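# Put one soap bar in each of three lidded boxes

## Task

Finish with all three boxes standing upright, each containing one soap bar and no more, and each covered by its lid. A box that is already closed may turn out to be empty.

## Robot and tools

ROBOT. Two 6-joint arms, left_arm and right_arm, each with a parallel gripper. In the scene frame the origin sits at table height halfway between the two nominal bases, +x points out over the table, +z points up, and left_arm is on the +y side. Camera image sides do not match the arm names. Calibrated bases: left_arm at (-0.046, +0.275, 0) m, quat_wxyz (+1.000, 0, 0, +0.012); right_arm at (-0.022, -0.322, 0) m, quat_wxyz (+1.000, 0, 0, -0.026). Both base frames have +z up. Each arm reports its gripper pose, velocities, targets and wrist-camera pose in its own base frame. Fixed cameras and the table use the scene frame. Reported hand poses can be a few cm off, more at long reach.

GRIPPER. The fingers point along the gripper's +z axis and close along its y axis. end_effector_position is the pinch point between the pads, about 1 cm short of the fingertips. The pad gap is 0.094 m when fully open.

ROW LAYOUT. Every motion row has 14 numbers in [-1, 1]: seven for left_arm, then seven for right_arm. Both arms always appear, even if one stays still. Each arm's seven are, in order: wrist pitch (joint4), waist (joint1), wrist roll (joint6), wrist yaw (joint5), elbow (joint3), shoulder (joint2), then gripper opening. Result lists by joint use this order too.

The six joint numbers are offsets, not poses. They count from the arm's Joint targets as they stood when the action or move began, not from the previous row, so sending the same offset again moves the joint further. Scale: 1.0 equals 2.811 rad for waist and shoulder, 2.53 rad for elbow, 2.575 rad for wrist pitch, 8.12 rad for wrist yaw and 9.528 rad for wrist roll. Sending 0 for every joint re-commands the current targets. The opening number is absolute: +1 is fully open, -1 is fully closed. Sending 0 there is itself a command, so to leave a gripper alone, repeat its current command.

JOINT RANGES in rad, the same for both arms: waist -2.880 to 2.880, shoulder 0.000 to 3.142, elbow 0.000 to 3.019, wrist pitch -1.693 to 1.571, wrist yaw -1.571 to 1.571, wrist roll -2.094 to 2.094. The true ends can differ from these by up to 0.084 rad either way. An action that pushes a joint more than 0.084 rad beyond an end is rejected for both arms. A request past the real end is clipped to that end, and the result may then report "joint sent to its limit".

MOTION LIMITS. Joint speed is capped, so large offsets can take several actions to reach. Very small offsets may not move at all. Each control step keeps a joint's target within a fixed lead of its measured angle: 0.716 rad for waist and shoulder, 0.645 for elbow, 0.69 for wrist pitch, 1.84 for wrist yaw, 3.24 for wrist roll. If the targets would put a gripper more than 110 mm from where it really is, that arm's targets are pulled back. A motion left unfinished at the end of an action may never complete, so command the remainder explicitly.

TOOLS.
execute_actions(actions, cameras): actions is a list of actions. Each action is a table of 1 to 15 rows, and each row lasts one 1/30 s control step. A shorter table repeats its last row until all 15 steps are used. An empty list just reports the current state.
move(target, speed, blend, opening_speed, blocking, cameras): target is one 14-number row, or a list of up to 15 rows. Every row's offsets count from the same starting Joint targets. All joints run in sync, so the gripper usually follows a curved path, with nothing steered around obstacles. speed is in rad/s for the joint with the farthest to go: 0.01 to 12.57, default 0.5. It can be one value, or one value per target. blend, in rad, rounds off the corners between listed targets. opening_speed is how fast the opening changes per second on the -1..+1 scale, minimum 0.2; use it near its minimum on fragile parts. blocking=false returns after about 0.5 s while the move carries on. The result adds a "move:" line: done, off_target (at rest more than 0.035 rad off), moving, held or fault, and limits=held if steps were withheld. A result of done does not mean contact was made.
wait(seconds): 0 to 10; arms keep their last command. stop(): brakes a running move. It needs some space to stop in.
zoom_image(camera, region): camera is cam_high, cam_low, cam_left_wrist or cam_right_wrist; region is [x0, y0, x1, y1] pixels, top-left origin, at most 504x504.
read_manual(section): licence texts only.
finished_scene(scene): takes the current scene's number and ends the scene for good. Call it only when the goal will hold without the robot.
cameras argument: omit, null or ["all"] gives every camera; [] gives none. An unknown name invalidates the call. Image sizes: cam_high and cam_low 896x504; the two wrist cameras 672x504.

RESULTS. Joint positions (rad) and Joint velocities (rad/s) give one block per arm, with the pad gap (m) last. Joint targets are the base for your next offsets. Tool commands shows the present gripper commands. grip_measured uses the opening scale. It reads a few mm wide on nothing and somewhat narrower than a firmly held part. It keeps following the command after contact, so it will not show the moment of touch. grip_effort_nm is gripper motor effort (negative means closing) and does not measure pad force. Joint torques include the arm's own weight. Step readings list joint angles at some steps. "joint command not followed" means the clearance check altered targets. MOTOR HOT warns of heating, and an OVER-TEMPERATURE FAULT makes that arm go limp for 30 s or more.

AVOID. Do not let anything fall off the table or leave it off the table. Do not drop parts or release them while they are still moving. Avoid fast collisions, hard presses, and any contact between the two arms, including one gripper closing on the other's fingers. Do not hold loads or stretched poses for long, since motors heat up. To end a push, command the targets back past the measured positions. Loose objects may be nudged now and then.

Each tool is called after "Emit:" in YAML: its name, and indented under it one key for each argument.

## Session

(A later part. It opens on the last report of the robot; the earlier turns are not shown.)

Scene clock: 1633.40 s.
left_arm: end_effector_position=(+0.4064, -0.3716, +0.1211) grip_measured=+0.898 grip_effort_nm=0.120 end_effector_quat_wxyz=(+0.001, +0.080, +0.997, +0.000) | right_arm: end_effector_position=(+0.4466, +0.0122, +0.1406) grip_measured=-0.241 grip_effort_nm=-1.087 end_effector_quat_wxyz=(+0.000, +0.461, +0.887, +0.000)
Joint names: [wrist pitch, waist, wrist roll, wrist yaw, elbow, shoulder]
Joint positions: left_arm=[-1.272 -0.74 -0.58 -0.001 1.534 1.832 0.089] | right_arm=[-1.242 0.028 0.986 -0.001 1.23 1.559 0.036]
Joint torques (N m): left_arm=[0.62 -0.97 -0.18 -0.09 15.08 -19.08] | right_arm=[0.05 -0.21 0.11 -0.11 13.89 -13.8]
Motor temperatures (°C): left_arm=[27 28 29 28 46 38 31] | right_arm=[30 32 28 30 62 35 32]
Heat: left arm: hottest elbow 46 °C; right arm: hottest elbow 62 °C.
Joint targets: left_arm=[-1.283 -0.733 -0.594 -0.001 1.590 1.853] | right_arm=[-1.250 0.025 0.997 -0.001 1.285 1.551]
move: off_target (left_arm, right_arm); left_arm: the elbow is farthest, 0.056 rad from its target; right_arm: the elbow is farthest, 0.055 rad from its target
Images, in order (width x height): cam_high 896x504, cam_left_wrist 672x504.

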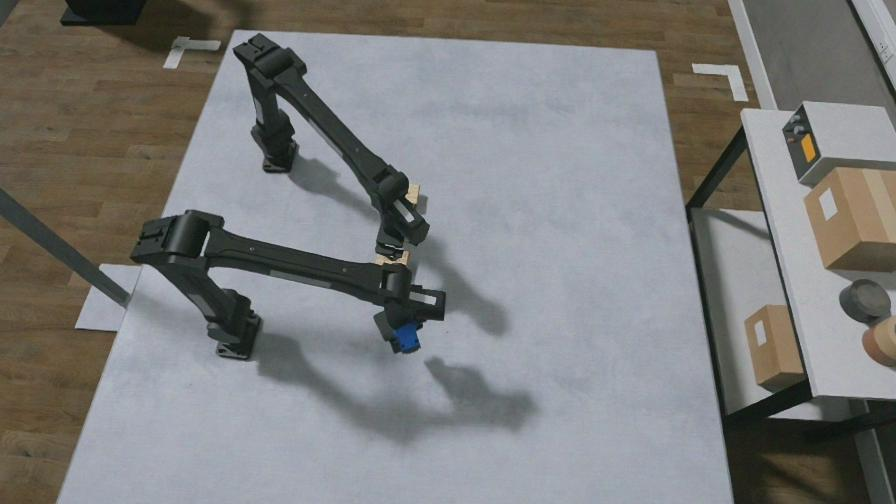

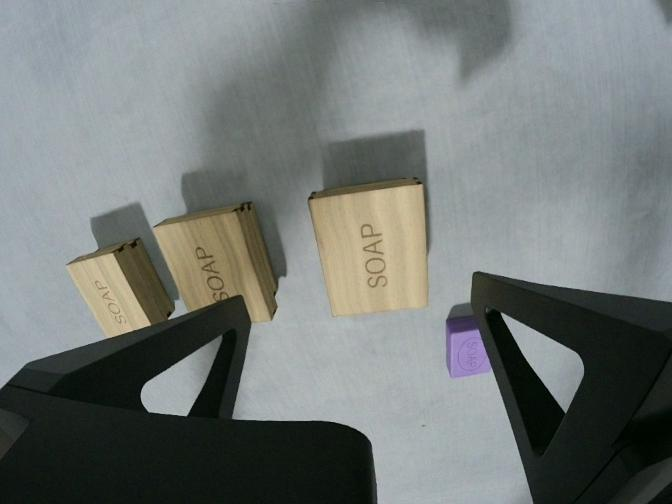

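Emit:
move:
  target: [0.0606,-0.0068,-0.002,0,-0.051,0.026,1,0,0,0,0,0,0,-0.35]
  speed: 0.25
  cameras: ["cam_left_wrist"]

Scene clock: 1649.63 s.
left_arm: end_effector_position=(+0.4097, -0.3749, +0.0590) grip_measured=+0.998 grip_effort_nm=0.120 end_effector_quat_wxyz=(-0.001, +0.070, +0.998, +0.002) | right_arm: end_effector_position=(+0.4466, +0.0122, +0.1406) grip_measured=-0.241 grip_effort_nm=-1.067 end_effector_quat_wxyz=(+0.000, +0.461, +0.887, +0.000)
Joint names: [wrist pitch, waist, wrist roll, wrist yaw, elbow, shoulder]
Joint positions: left_arm=[-1.14 -0.741 -0.6 -0.001 1.469 1.905 0.094] | right_arm=[-1.242 0.028 0.986 -0.001 1.23 1.559 0.036]
Joint torques (N m): left_arm=[1.63 -2.37 -0.21 -0.09 8.62 -19.84] | right_arm=[0.05 -0.15 0.11 -0.11 13.87 -13.8]
Motor temperatures (°C): left_arm=[27 28 29 28 47 38 31] | right_arm=[30 32 28 30 62 35 33]
Heat: left arm: hottest elbow 47 °C; right arm: hottest elbow 62 °C.
Joint targets: left_arm=[-1.127 -0.753 -0.613 -0.001 1.461 1.927] | right_arm=[-1.250 0.025 0.997 -0.001 1.285 1.551]
move: off_target (right_arm); right_arm: the elbow is farthest, 0.055 rad from its target
Images, in order (width x height): cam_left_wrist 672x504.

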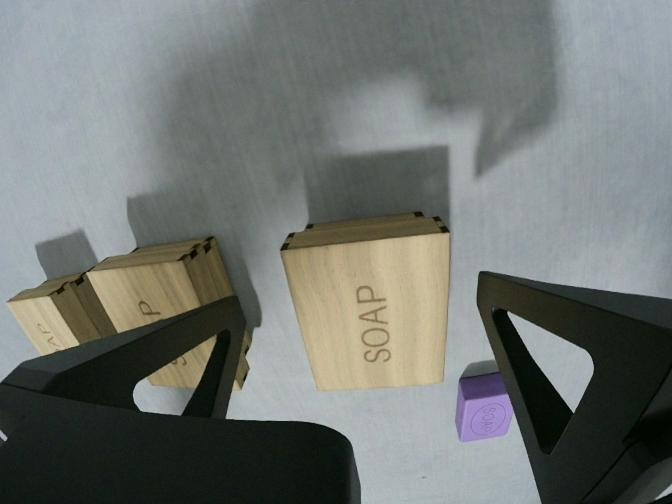

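Emit:
move:
  target: [0.0144,-0.0014,0,0,-0.0071,0.0064,1,0,0,0,0,0,0,-0.35]
  speed: 0.12
  cameras: ["cam_left_wrist"]

Scene clock: 1659.73 s.
left_arm: end_effector_position=(+0.4100, -0.3780, +0.0494) grip_measured=+0.998 grip_effort_nm=0.115 end_effector_quat_wxyz=(+0.004, +0.072, +0.997, -0.002) | right_arm: end_effector_position=(+0.4466, +0.0122, +0.1406) grip_measured=-0.241 grip_effort_nm=-1.072 end_effector_quat_wxyz=(+0.000, +0.461, +0.887, +0.000)
Joint names: [wrist pitch, waist, wrist roll, wrist yaw, elbow, shoulder]
Joint positions: left_arm=[-1.103 -0.745 -0.601 -0.001 1.455 1.913 0.094] | right_arm=[-1.242 0.028 0.986 -0.001 1.23 1.559 0.036]
Joint torques (N m): left_arm=[1.58 -2.49 -0.21 -0.09 8.31 -19.19] | right_arm=[0.06 -0.21 0.12 -0.11 13.87 -13.8]
Motor temperatures (°C): left_arm=[27 28 29 28 48 38 31] | right_arm=[30 32 28 30 62 35 33]
Heat: left arm: hottest elbow 48 °C; right arm: hottest elbow 62 °C.
Joint targets: left_arm=[-1.090 -0.756 -0.614 -0.001 1.442 1.945] | right_arm=[-1.250 0.025 0.997 -0.001 1.285 1.551]
move: off_target (right_arm); right_arm: the elbow is farthest, 0.055 rad from its target
Images, in order (width x height): cam_left_wrist 672x504.

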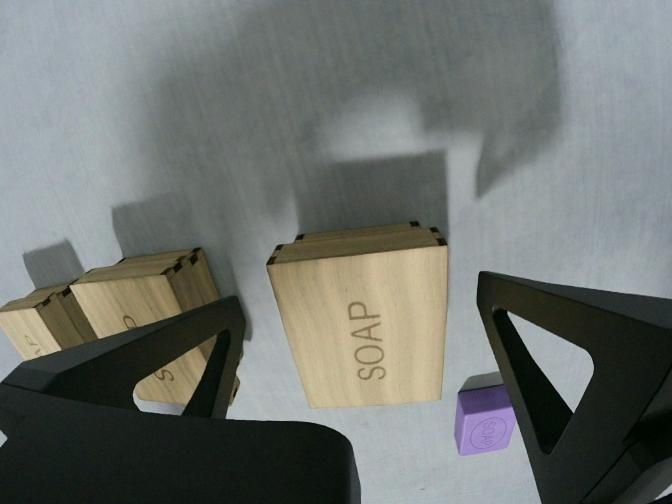

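Emit:
move:
  target: [0.002,0,0,0,-0.001,0.0036,1,0,0,0,0,0,0,-0.35]
  speed: 0.1
  cameras: []

Emit:
move:
  target: [0,0,0,0,0,0,0.15,0,0,0,0,0,0,-0.35]
  opening_speed: 0.5
  cameras: ["cam_left_wrist"]

Scene clock: 1668.80 s.
left_arm: end_effector_position=(+0.4104, -0.3784, +0.0445) grip_measured=+0.998 grip_effort_nm=0.115 end_effector_quat_wxyz=(+0.002, +0.072, +0.997, -0.001) | right_arm: end_effector_position=(+0.4466, +0.0122, +0.1406) grip_measured=-0.241 grip_effort_nm=-1.082 end_effector_quat_wxyz=(+0.000, +0.461, +0.887, +0.000)
Joint names: [wrist pitch, waist, wrist roll, wrist yaw, elbow, shoulder]
Joint positions: left_arm=[-1.098 -0.745 -0.601 -0.001 1.455 1.922 0.094] | right_arm=[-1.242 0.028 0.986 -0.001 1.23 1.559 0.036]
Joint torques (N m): left_arm=[1.62 -2.43 -0.21 -0.08 8.05 -19.02] | right_arm=[0.03 -0.21 0.11 -0.11 13.87 -13.74]
Motor temperatures (°C): left_arm=[27 28 29 28 47 38 31] | right_arm=[30 32 28 30 62 35 33]
Heat: left arm: hottest elbow 47 °C; right arm: hottest elbow 62 °C.
Joint targets: left_arm=[-1.085 -0.756 -0.614 -0.001 1.440 1.955] | right_arm=[-1.250 0.025 0.997 -0.001 1.285 1.551]
move: off_target (right_arm); right_arm: the elbow is farthest, 0.055 rad from its target
No camera images: "cameras" was empty.

Scene clock: 1670.70 s.
left_arm: end_effector_position=(+0.4105, -0.3785, +0.0445) grip_measured=+0.366 grip_effort_nm=-1.018 end_effector_quat_wxyz=(+0.003, +0.072, +0.997, -0.001) | right_arm: end_effector_position=(+0.4466, +0.0122, +0.1406) grip_measured=-0.241 grip_effort_nm=-1.067 end_effector_quat_wxyz=(+0.000, +0.461, +0.887, +0.000)
Joint names: [wrist pitch, waist, wrist roll, wrist yaw, elbow, shoulder]
Joint positions: left_arm=[-1.097 -0.745 -0.601 -0.001 1.455 1.922 0.064] | right_arm=[-1.242 0.028 0.986 -0.001 1.23 1.559 0.036]
Joint torques (N m): left_arm=[1.59 -2.43 -0.2 -0.09 8.03 -18.96] | right_arm=[0.05 -0.21 0.11 -0.11 13.87 -13.74]
Motor temperatures (°C): left_arm=[27 28 29 28 47 39 31] | right_arm=[30 32 28 30 62 35 33]
Heat: left arm: hottest elbow 47 °C; right arm: hottest elbow 62 °C.
Joint targets: left_arm=[-1.085 -0.756 -0.613 -0.001 1.440 1.955] | right_arm=[-1.250 0.025 0.997 -0.001 1.285 1.551]
move: off_target (right_arm); right_arm: the elbow is farthest, 0.055 rad from its target
Images, in order (width x height): cam_left_wrist 672x504.

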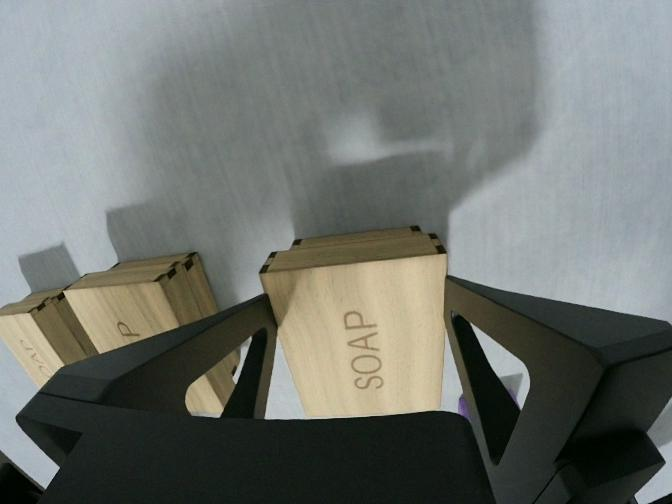

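Emit:
move:
  target:
    - [-0.0074,0,0,0,0.0237,-0.0142,0.15,0,0,0,0,0,0,-0.35]
    - [-0.0388,0,0,0,0.0431,-0.0285,0.15,0,0,0,0,0,0,-0.35]
    - [-0.0753,0,0,0,0.066,-0.0413,0.15,0,0,0,0,0,0,-0.35]
  speed: [0.08,0.08,0.2]
  cameras: ["cam_left_wrist","cam_low"]

Emit:
zoom_image:
  camera: "cam_left_wrist"
  region: [240, 160, 480, 280]

Scene clock: 1687.00 s.
left_arm: end_effector_position=(+0.4108, -0.3791, +0.1173) grip_measured=+0.365 grip_effort_nm=-1.033 end_effector_quat_wxyz=(+0.003, +0.072, +0.997, -0.001) | right_arm: end_effector_position=(+0.4466, +0.0122, +0.1406) grip_measured=-0.241 grip_effort_nm=-1.077 end_effector_quat_wxyz=(+0.000, +0.461, +0.887, +0.000)
Joint names: [wrist pitch, waist, wrist roll, wrist yaw, elbow, shoulder]
Joint positions: left_arm=[-1.267 -0.745 -0.601 -0.001 1.555 1.853 0.064] | right_arm=[-1.242 0.028 0.986 -0.001 1.23 1.559 0.036]
Joint torques (N m): left_arm=[0.61 -2.43 -0.2 -0.09 14.67 -22.83] | right_arm=[0.05 -0.21 0.11 -0.11 13.89 -13.74]
Motor temperatures (°C): left_arm=[27 28 29 28 47 40 31] | right_arm=[30 32 28 30 62 35 33]
Heat: left arm: hottest elbow 47 °C; right arm: hottest elbow 62 °C.
Joint targets: left_arm=[-1.279 -0.756 -0.614 -0.001 1.607 1.839] | right_arm=[-1.250 0.025 0.997 -0.001 1.285 1.551]
move: off_target (left_arm, right_arm); left_arm: the elbow is farthest, 0.052 rad from its target; right_arm: the elbow is farthest, 0.055 rad from its target
Images, in order (width x height): cam_low 896x504, cam_left_wrist 672x504.

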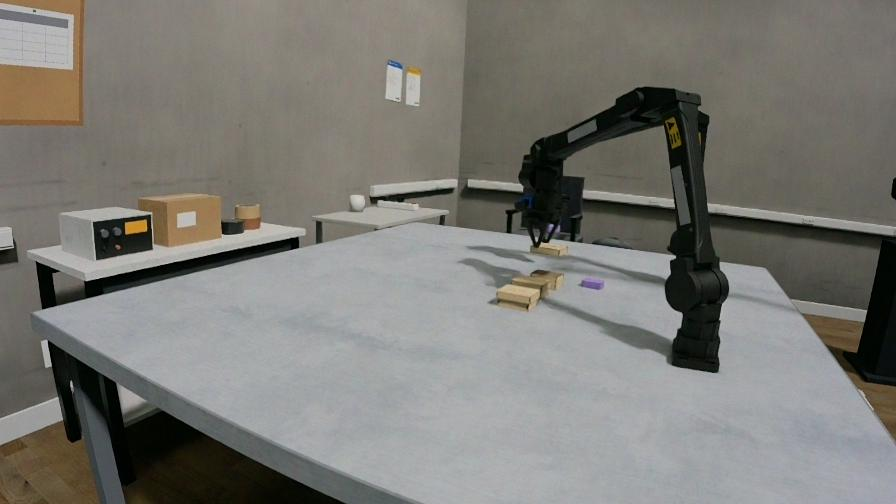

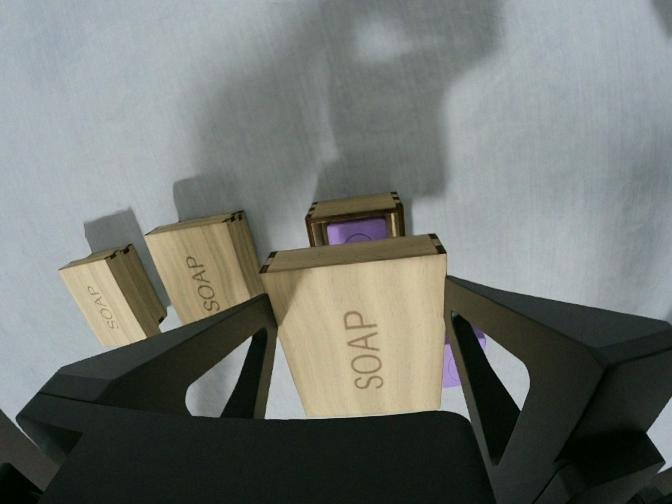

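Scaled by 2.100 from the camera's 672x504 image, which has a finer 960x720 frame.

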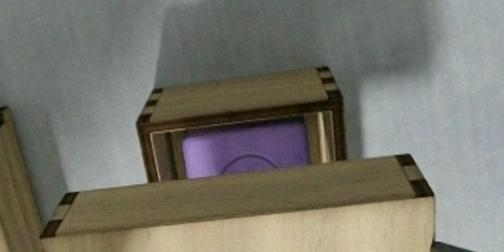

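Emit:
move:
  target:
    - [0.0082,0,0,0,-0.0245,0.0132,0.15,0,0,0,0,0,0,-0.35]
    - [0.0583,0,0,0,-0.0565,0.0345,0.15,0,0,0,0,0,0,-0.35]
  speed: 0.1
  cameras: ["cam_left_wrist","cam_low"]

Emit:
zoom_image:
  camera: "cam_left_wrist"
  region: [240, 180, 480, 280]

Emit:
zoom_image:
  camera: "cam_low"
  region: [510, 240, 580, 310]

Scene clock: 1732.17 s.
left_arm: end_effector_position=(+0.4095, -0.3779, +0.0600) grip_measured=+0.365 grip_effort_nm=-1.038 end_effector_quat_wxyz=(+0.000, +0.072, +0.997, +0.001) | right_arm: end_effector_position=(+0.4466, +0.0122, +0.1406) grip_measured=-0.241 grip_effort_nm=-1.082 end_effector_quat_wxyz=(+0.000, +0.461, +0.887, +0.000)
Joint names: [wrist pitch, waist, wrist roll, wrist yaw, elbow, shoulder]
Joint positions: left_arm=[-1.141 -0.745 -0.601 -0.001 1.475 1.907 0.064] | right_arm=[-1.242 0.028 0.986 -0.001 1.23 1.559 0.036]
Joint torques (N m): left_arm=[1.59 -2.49 -0.21 -0.09 8.51 -19.14] | right_arm=[0.03 -0.21 0.11 -0.11 13.89 -13.74]
Motor temperatures (°C): left_arm=[27 28 29 28 57 41 32] | right_arm=[30 32 28 30 63 35 33]
Heat: left arm: hottest elbow 57 °C; right arm: hottest elbow 63 °C.
Joint targets: left_arm=[-1.129 -0.756 -0.614 -0.001 1.464 1.936] | right_arm=[-1.250 0.025 0.997 -0.001 1.285 1.551]
move: off_target (right_arm); right_arm: the elbow is farthest, 0.055 rad from its target
Images, in order (width x height): cam_low 896x504, cam_left_wrist 672x504.

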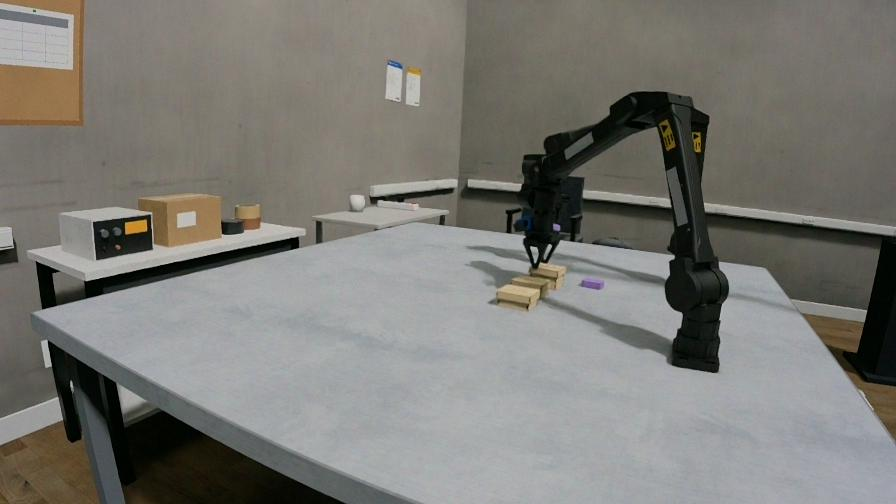

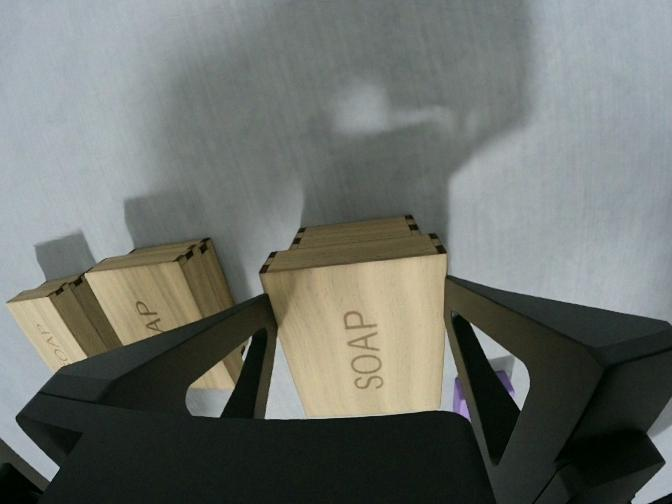

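Scaled by 2.100 from the camera's 672x504 image, which has a finer 960x720 frame.

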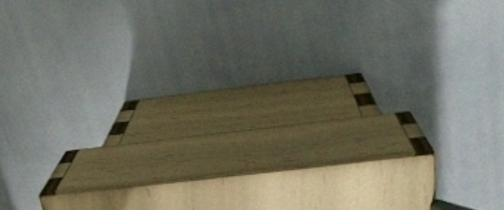

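Scaled by 7.200 from the camera's 896x504 image, which has a finer 1280x720 frame.

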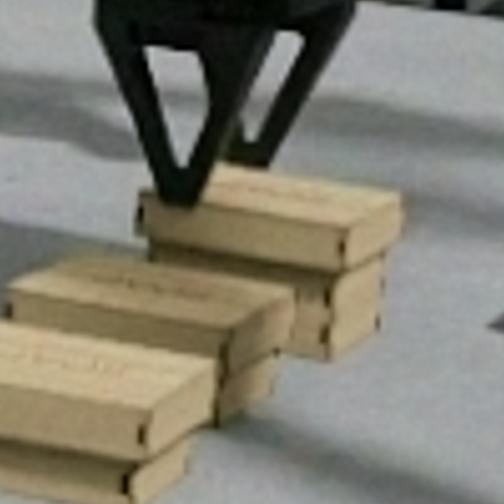

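Emit:
move:
  target: [0.0167,0,0,0,-0.0083,0.0072,0.15,0,0,0,0,0,0,-0.35]
  speed: 0.06
  cameras: ["cam_left_wrist","cam_low"]

Emit:
zoom_image:
  camera: "cam_low"
  region: [510, 240, 580, 310]

Scene clock: 1749.63 s.
left_arm: end_effector_position=(+0.4116, -0.3797, +0.0524) grip_measured=+0.364 grip_effort_nm=-1.038 end_effector_quat_wxyz=(+0.007, +0.072, +0.997, -0.004) | right_arm: end_effector_position=(+0.4466, +0.0122, +0.1406) grip_measured=-0.241 grip_effort_nm=-1.077 end_effector_quat_wxyz=(+0.000, +0.461, +0.887, +0.000)
Joint names: [wrist pitch, waist, wrist roll, wrist yaw, elbow, shoulder]
Joint positions: left_arm=[-1.104 -0.745 -0.601 -0.002 1.461 1.912 0.064] | right_arm=[-1.242 0.028 0.986 -0.001 1.23 1.559 0.036]
Joint torques (N m): left_arm=[1.76 -2.37 -0.21 -0.06 7.91 -17.85] | right_arm=[0.05 -0.21 0.11 -0.11 13.87 -13.8]
Motor temperatures (°C): left_arm=[27 28 29 28 54 40 32] | right_arm=[30 32 28 30 63 35 33]
Heat: left arm: hottest elbow 54 °C; right arm: hottest elbow 63 °C.
Joint targets: left_arm=[-1.086 -0.756 -0.614 -0.001 1.443 1.956] | right_arm=[-1.250 0.025 0.997 -0.001 1.285 1.551]
move: off_target (left_arm, right_arm); left_arm: the shoulder is farthest, 0.045 rad from its target; right_arm: the elbow is farthest, 0.055 rad from its target
Images, in order (width x height): cam_low 896x504, cam_left_wrist 672x504.

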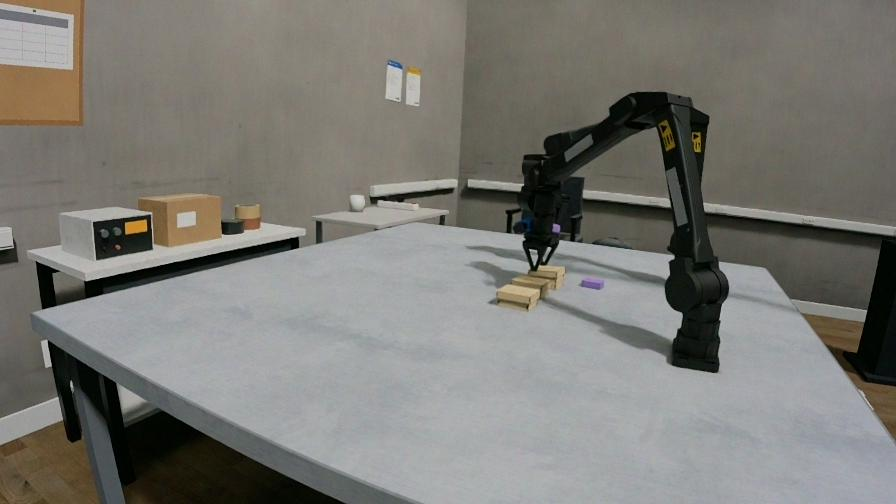

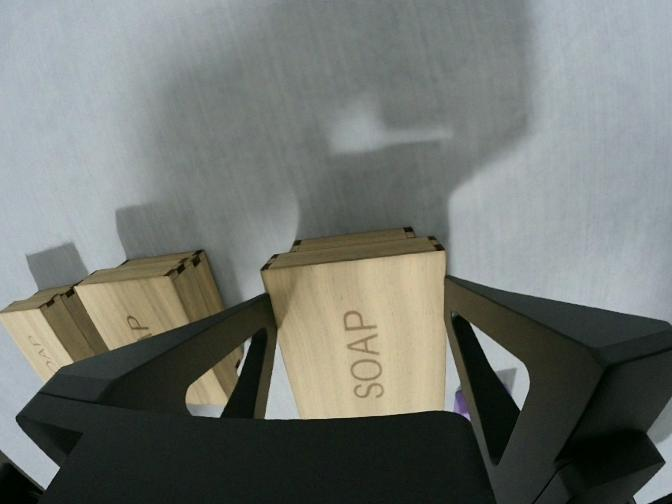

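Scaled by 7.200 from the camera's 896x504 image, which has a finer 1280x720 frame.

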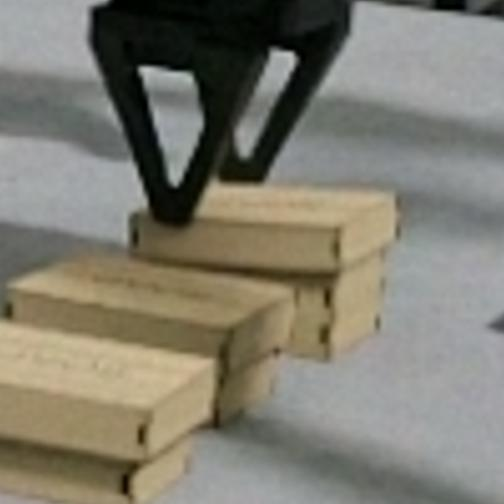

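Emit:
move:
  target:
    - [-0.01,0,0,0,0.02,-0.007,0.15,0,0,0,0,0,0,-0.35]
    - [-0.0217,0,0,0,0.0325,-0.01,0.15,0,0,0,0,0,0,-0.35]
  speed: 0.08
  cameras: ["cam_left_wrist","cam_low"]

Emit:
zoom_image:
  camera: "cam_left_wrist"
  region: [240, 180, 480, 280]

Emit:
zoom_image:
  camera: "cam_low"
  region: [510, 240, 580, 310]

Scene clock: 1764.83 s.
left_arm: end_effector_position=(+0.4113, -0.3794, +0.0571) grip_measured=+0.364 grip_effort_nm=-1.038 end_effector_quat_wxyz=(+0.002, +0.072, +0.997, -0.001) | right_arm: end_effector_position=(+0.4466, +0.0122, +0.1406) grip_measured=-0.241 grip_effort_nm=-1.077 end_effector_quat_wxyz=(+0.000, +0.461, +0.887, +0.000)
Joint names: [wrist pitch, waist, wrist roll, wrist yaw, elbow, shoulder]
Joint positions: left_arm=[-1.129 -0.745 -0.601 -0.002 1.474 1.912 0.064] | right_arm=[-1.242 0.028 0.986 -0.001 1.23 1.559 0.036]
Joint torques (N m): left_arm=[0.57 -2.43 -0.21 -0.06 14.22 -20.48] | right_arm=[0.05 -0.21 0.11 -0.11 13.87 -13.74]
Motor temperatures (°C): left_arm=[27 28 29 28 52 40 32] | right_arm=[30 32 28 30 63 35 33]
Heat: left arm: hottest elbow 52 °C; right arm: hottest elbow 63 °C.
Joint targets: left_arm=[-1.142 -0.756 -0.614 -0.001 1.525 1.928] | right_arm=[-1.250 0.025 0.997 -0.001 1.285 1.551]
move: off_target (left_arm, right_arm); left_arm: the elbow is farthest, 0.051 rad from its target; right_arm: the elbow is farthest, 0.055 rad from its target
Images, in order (width x height): cam_low 896x504, cam_left_wrist 672x504.

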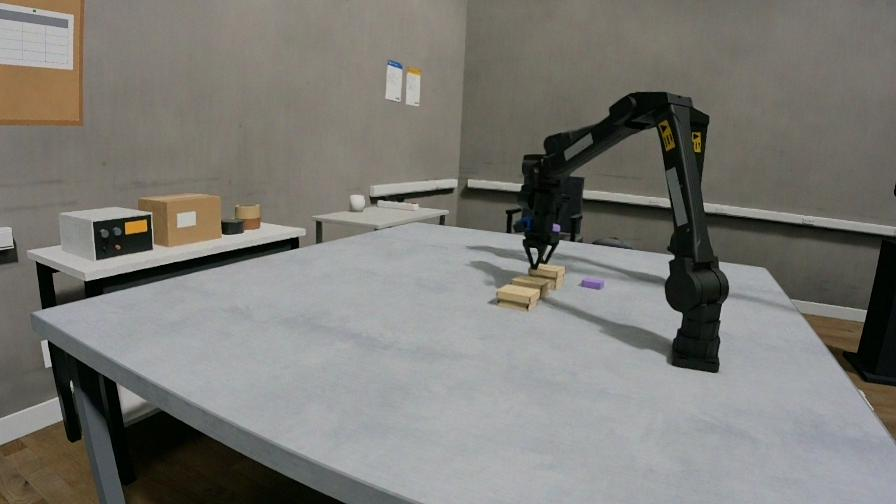

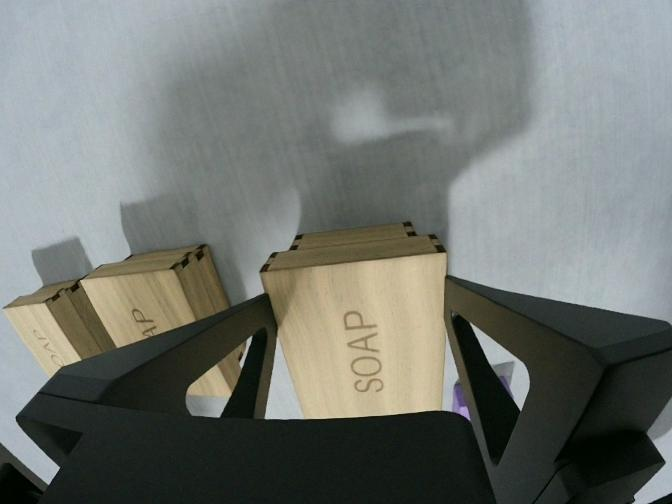

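Scaled by 2.100 from the camera's 672x504 image, which has a finer 960x720 frame.

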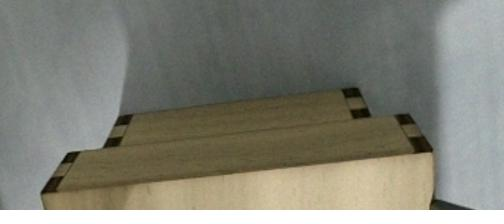

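Scaled by 7.200 from the camera's 896x504 image, which has a finer 1280x720 frame.

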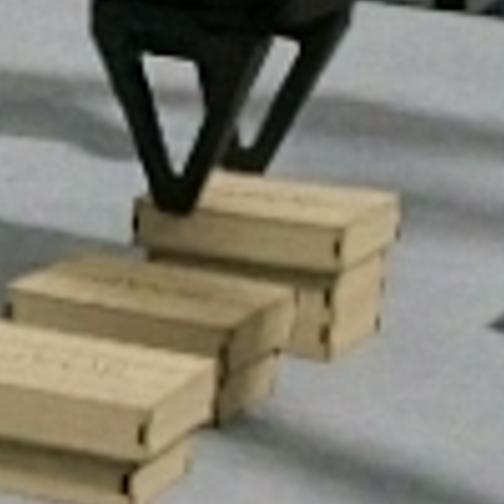

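Emit:
move:
  target:
    - [0,0.0085,0,0,-0.0138,0,0.15,0,0,0,0,0,0,-0.35]
    - [0.0136,0.0085,0,0,-0.0285,0.0057,0.15,0,0,0,0,0,0,-0.35]
  speed: 0.06
  cameras: ["cam_left_wrist","cam_low"]

Emit:
zoom_image:
  camera: "cam_left_wrist"
  region: [240, 180, 480, 280]

Emit:
zoom_image:
  camera: "cam_low"
  region: [510, 240, 580, 310]

Scene clock: 1793.60 s.
left_arm: end_effector_position=(+0.4122, -0.3787, +0.0555) grip_measured=+0.364 grip_effort_nm=-1.038 end_effector_quat_wxyz=(+0.004, +0.071, +0.997, -0.002) | right_arm: end_effector_position=(+0.4466, +0.0122, +0.1406) grip_measured=-0.241 grip_effort_nm=-1.077 end_effector_quat_wxyz=(+0.000, +0.461, +0.887, +0.000)
Joint names: [wrist pitch, waist, wrist roll, wrist yaw, elbow, shoulder]
Joint positions: left_arm=[-1.121 -0.743 -0.601 -0.002 1.47 1.912 0.064] | right_arm=[-1.242 0.028 0.986 -0.001 1.23 1.559 0.036]
Joint torques (N m): left_arm=[1.72 -0.67 -0.21 -0.05 8.05 -18.9] | right_arm=[0.06 -0.21 0.11 -0.11 13.87 -13.8]
Motor temperatures (°C): left_arm=[27 28 29 28 55 40 33] | right_arm=[30 32 28 30 64 35 33]
Heat: left arm: hottest elbow 55 °C; right arm: hottest elbow 64 °C.
Joint targets: left_arm=[-1.107 -0.732 -0.614 -0.001 1.453 1.944] | right_arm=[-1.250 0.025 0.997 -0.001 1.285 1.551]
move: off_target (right_arm); right_arm: the elbow is farthest, 0.055 rad from its target
Images, in order (width x height): cam_low 896x504, cam_left_wrist 672x504.

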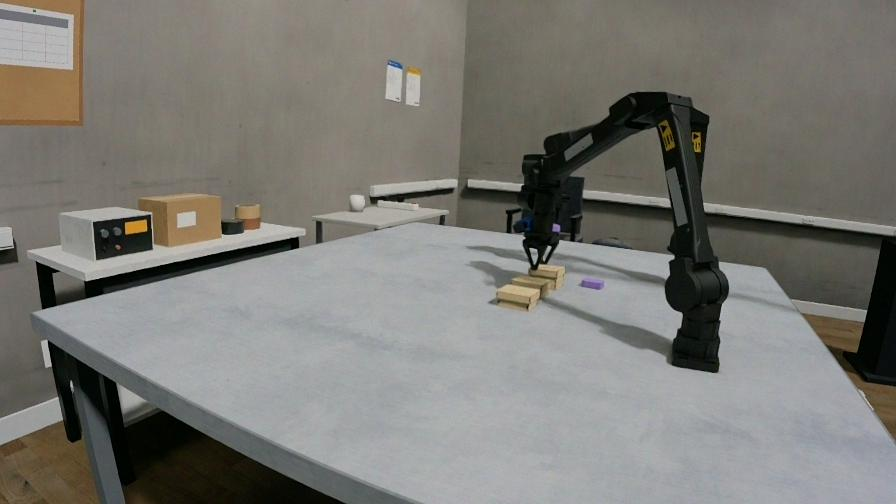

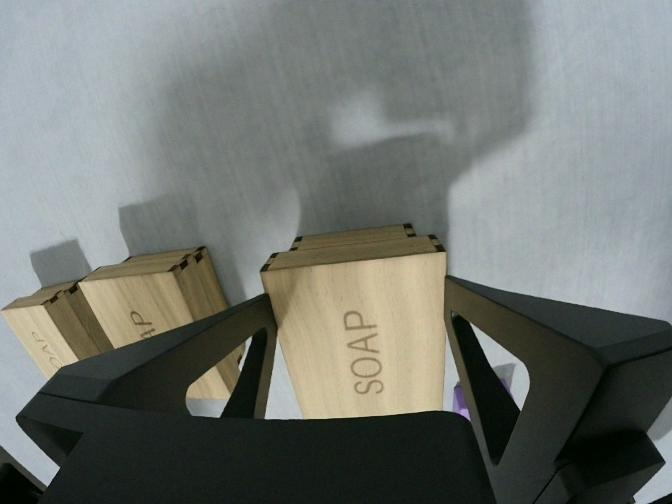

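Scaled by 2.100 from the camera's 672x504 image, which has a finer 960x720 frame.

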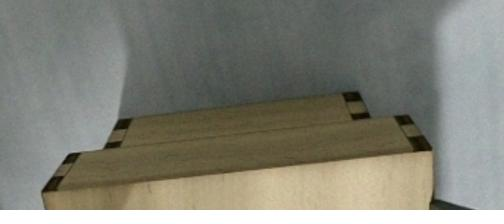

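Scaled by 7.200 from the camera's 896x504 image, which has a finer 1280x720 frame.

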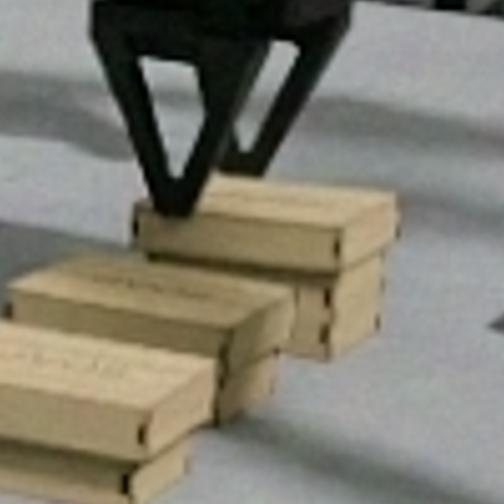

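Emit:
move:
  target:
    - [-0.006,0,0,0,0,-0.0195,0.15,0,0,0,0,0,0,-0.35]
    - [-0.006,0,0,0,-0.0028,-0.0195,0.15,0,0,0,0,0,0,-0.35]
  speed: 0.06
  cameras: ["cam_left_wrist","cam_low"]

Emit:
zoom_image:
  camera: "cam_left_wrist"
  region: [240, 180, 480, 280]

Emit:
zoom_image:
  camera: "cam_low"
  region: [510, 240, 580, 310]

Scene clock: 1828.67 s.
left_arm: end_effector_position=(+0.4093, -0.3761, +0.0549) grip_measured=+0.364 grip_effort_nm=-1.043 end_effector_quat_wxyz=(+0.002, +0.071, +0.997, +0.000) | right_arm: end_effector_position=(+0.4466, +0.0122, +0.1406) grip_measured=-0.241 grip_effort_nm=-1.077 end_effector_quat_wxyz=(+0.000, +0.461, +0.887, +0.000)
Joint names: [wrist pitch, waist, wrist roll, wrist yaw, elbow, shoulder]
Joint positions: left_arm=[-1.12 -0.743 -0.601 -0.002 1.459 1.906 0.064] | right_arm=[-1.242 0.028 0.986 -0.001 1.23 1.559 0.036]
Joint torques (N m): left_arm=[1.01 -0.73 -0.2 -0.05 8.32 -23.24] | right_arm=[0.05 -0.21 0.11 -0.11 13.89 -13.74]
Motor temperatures (°C): left_arm=[27 28 29 28 51 40 33] | right_arm=[30 32 28 30 64 35 33]
Heat: left arm: hottest elbow 51 °C; right arm: hottest elbow 64 °C.
Joint targets: left_arm=[-1.122 -0.732 -0.613 -0.001 1.446 1.889] | right_arm=[-1.250 0.025 0.997 -0.001 1.285 1.551]
move: off_target (right_arm); right_arm: the elbow is farthest, 0.055 rad from its target
Images, in order (width x height): cam_low 896x504, cam_left_wrist 672x504.

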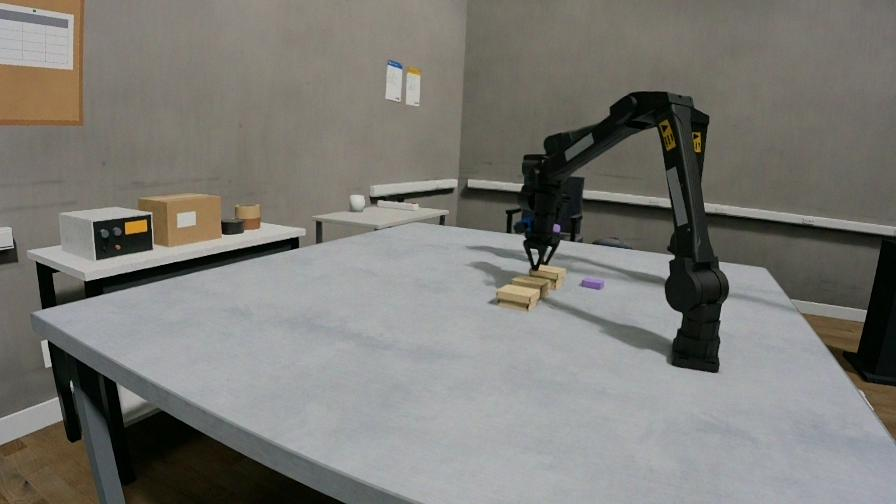

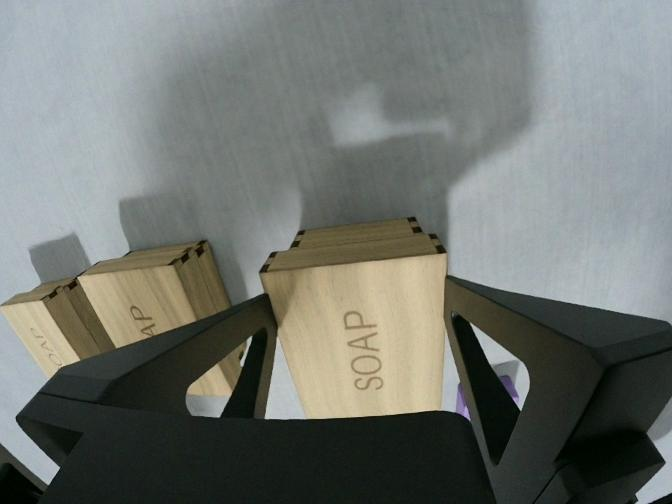

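Scaled by 2.100 from the camera's 672x504 image, which has a finer 960x720 frame.

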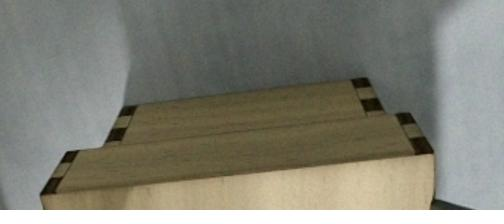

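Scaled by 7.200 from the camera's 896x504 image, which has a finer 1280x720 frame.

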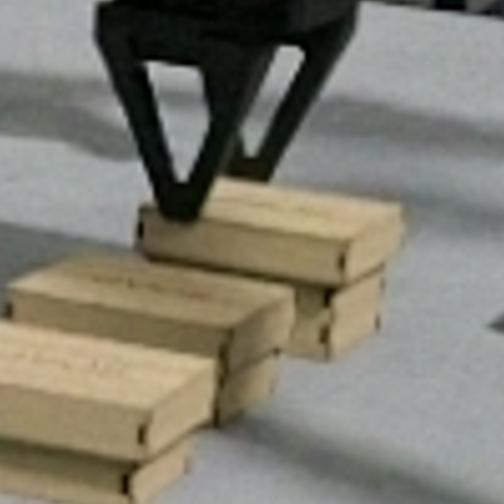

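Emit:
move:
  target:
    - [0.002,0,0,0,0,0.0142,0.15,0,0,0,0,0,0,-0.35]
    - [0.0116,0,0,0,-0.0018,0.0217,0.15,0,0,0,0,0,0,-0.35]
  speed: 0.06
  cameras: ["cam_left_wrist","cam_low"]

Emit:
zoom_image:
  camera: "cam_low"
  region: [510, 240, 580, 310]

Scene clock: 1845.33 s.
left_arm: end_effector_position=(+0.4095, -0.3762, +0.0452) grip_measured=+0.364 grip_effort_nm=-1.038 end_effector_quat_wxyz=(+0.000, +0.071, +0.997, +0.001) | right_arm: end_effector_position=(+0.4466, +0.0122, +0.1406) grip_measured=-0.241 grip_effort_nm=-1.082 end_effector_quat_wxyz=(+0.000, +0.461, +0.887, +0.000)
Joint names: [wrist pitch, waist, wrist roll, wrist yaw, elbow, shoulder]
Joint positions: left_arm=[-1.105 -0.743 -0.601 -0.002 1.453 1.92 0.064] | right_arm=[-1.242 0.028 0.986 -0.001 1.23 1.559 0.036]
Joint torques (N m): left_arm=[1.61 -0.73 -0.2 -0.05 8.34 -18.96] | right_arm=[0.05 -0.21 0.11 -0.11 13.87 -13.74]
Motor temperatures (°C): left_arm=[27 28 29 28 50 39 33] | right_arm=[30 32 28 30 64 35 33]
Heat: left arm: hottest elbow 50 °C; right arm: hottest elbow 64 °C.
Joint targets: left_arm=[-1.092 -0.732 -0.613 -0.001 1.442 1.950] | right_arm=[-1.250 0.025 0.997 -0.001 1.285 1.551]
move: off_target (right_arm); right_arm: the elbow is farthest, 0.055 rad from its target
Images, in order (width x height): cam_low 896x504, cam_left_wrist 672x504.

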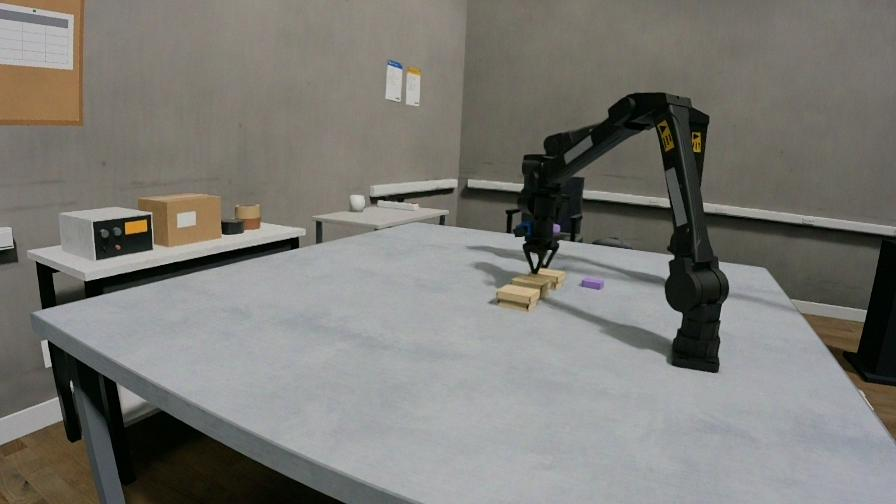

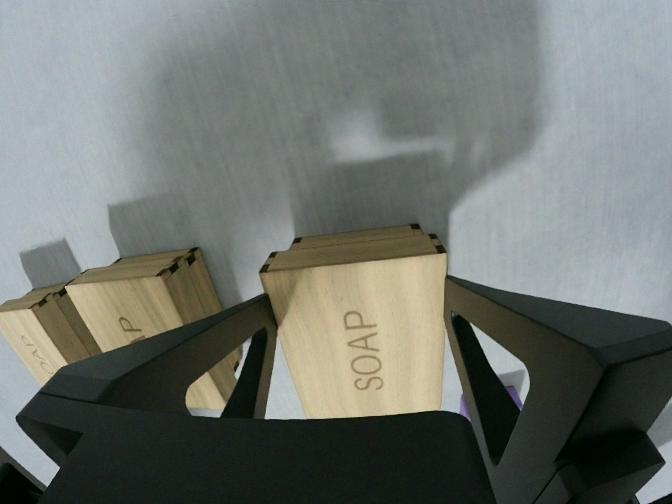

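Scaled by 7.200 from the camera's 896x504 image, which has a finer 1280x720 frame.

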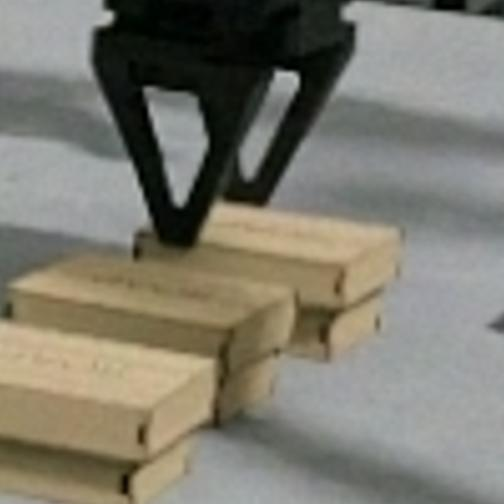

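Emit:
move:
  target:
    - [0,0,0,0,0,0,0.9,0,0,0,0,0,0,-0.35]
    - [-0.0753,0,0,0,0.066,-0.0413,0.9,0.08,0,0,0,-0.0581,0.0393,-0.35]
    - [-0.0753,0.05,0,0,0.066,-0.0413,0.9,0.125,0,0,0,-0.0908,0.0614,-0.35]
  speed: [0.2,0.2,0.15]
  opening_speed: 0.4

Scene clock: 1868.63 s.
left_arm: end_effector_position=(+0.4618, -0.3145, +0.1238) grip_measured=+0.898 grip_effort_nm=0.120 end_effector_quat_wxyz=(+0.006, -0.002, +1.000, -0.003) | right_arm: end_effector_position=(+0.4453, +0.0122, +0.0237) grip_measured=-0.241 grip_effort_nm=-1.077 end_effector_quat_wxyz=(-0.002, +0.461, +0.887, -0.001)
Joint names: [wrist pitch, waist, wrist roll, wrist yaw, elbow, shoulder]
Joint positions: left_arm=[-1.274 -0.598 -0.601 -0.002 1.559 1.843 0.089] | right_arm=[-0.937 0.028 0.986 -0.001 1.067 1.704 0.036]
Joint torques (N m): left_arm=[0.61 -1.08 -0.2 -0.05 14.61 -22.24] | right_arm=[0.8 -0.15 0.11 -0.11 6.91 -12.34]
Motor temperatures (°C): left_arm=[27 28 29 28 50 38 33] | right_arm=[30 32 28 30 63 35 33]
Heat: left arm: hottest elbow 50 °C; right arm: hottest elbow 63 °C.
Joint targets: left_arm=[-1.286 -0.592 -0.614 -0.001 1.608 1.834] | right_arm=[-0.929 0.025 0.997 -0.001 1.055 1.724]
move: off_target (left_arm); left_arm: the elbow is farthest, 0.050 rad from its target

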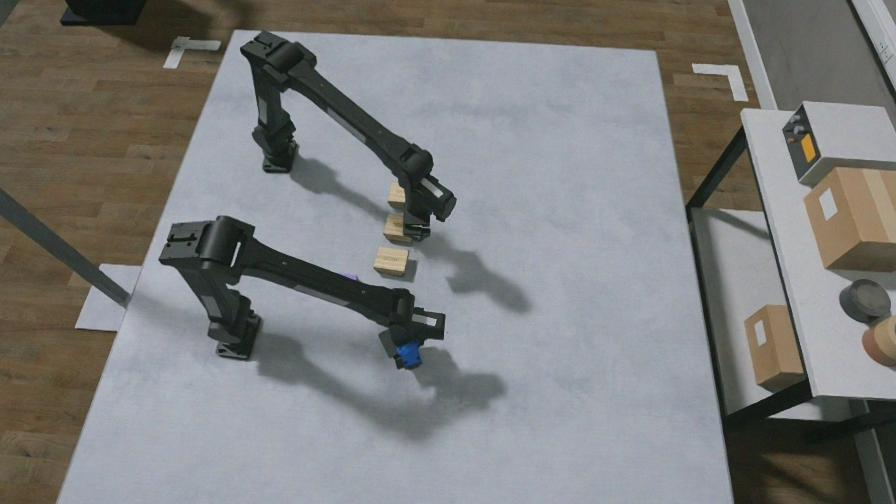

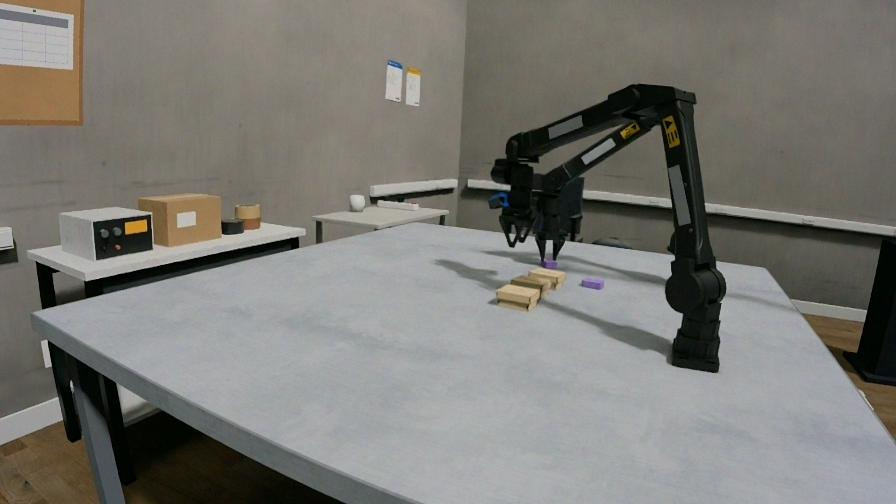

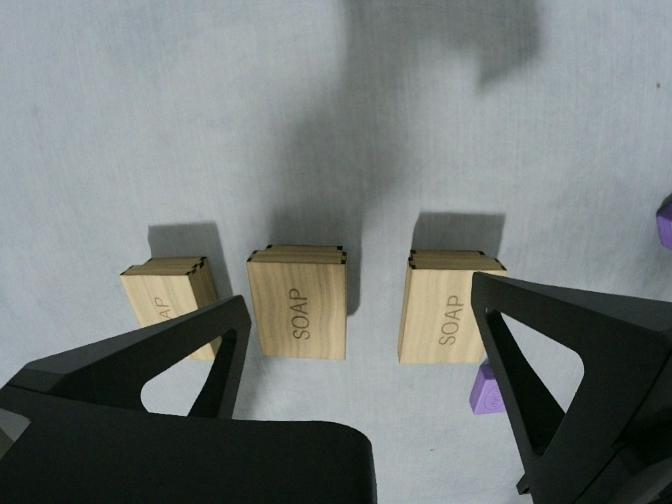

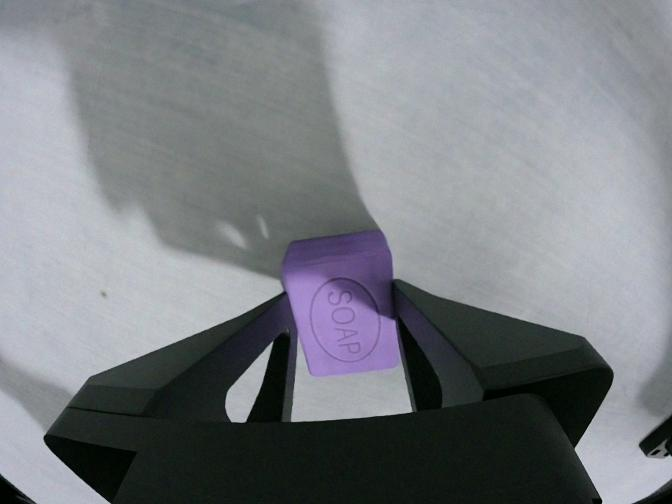

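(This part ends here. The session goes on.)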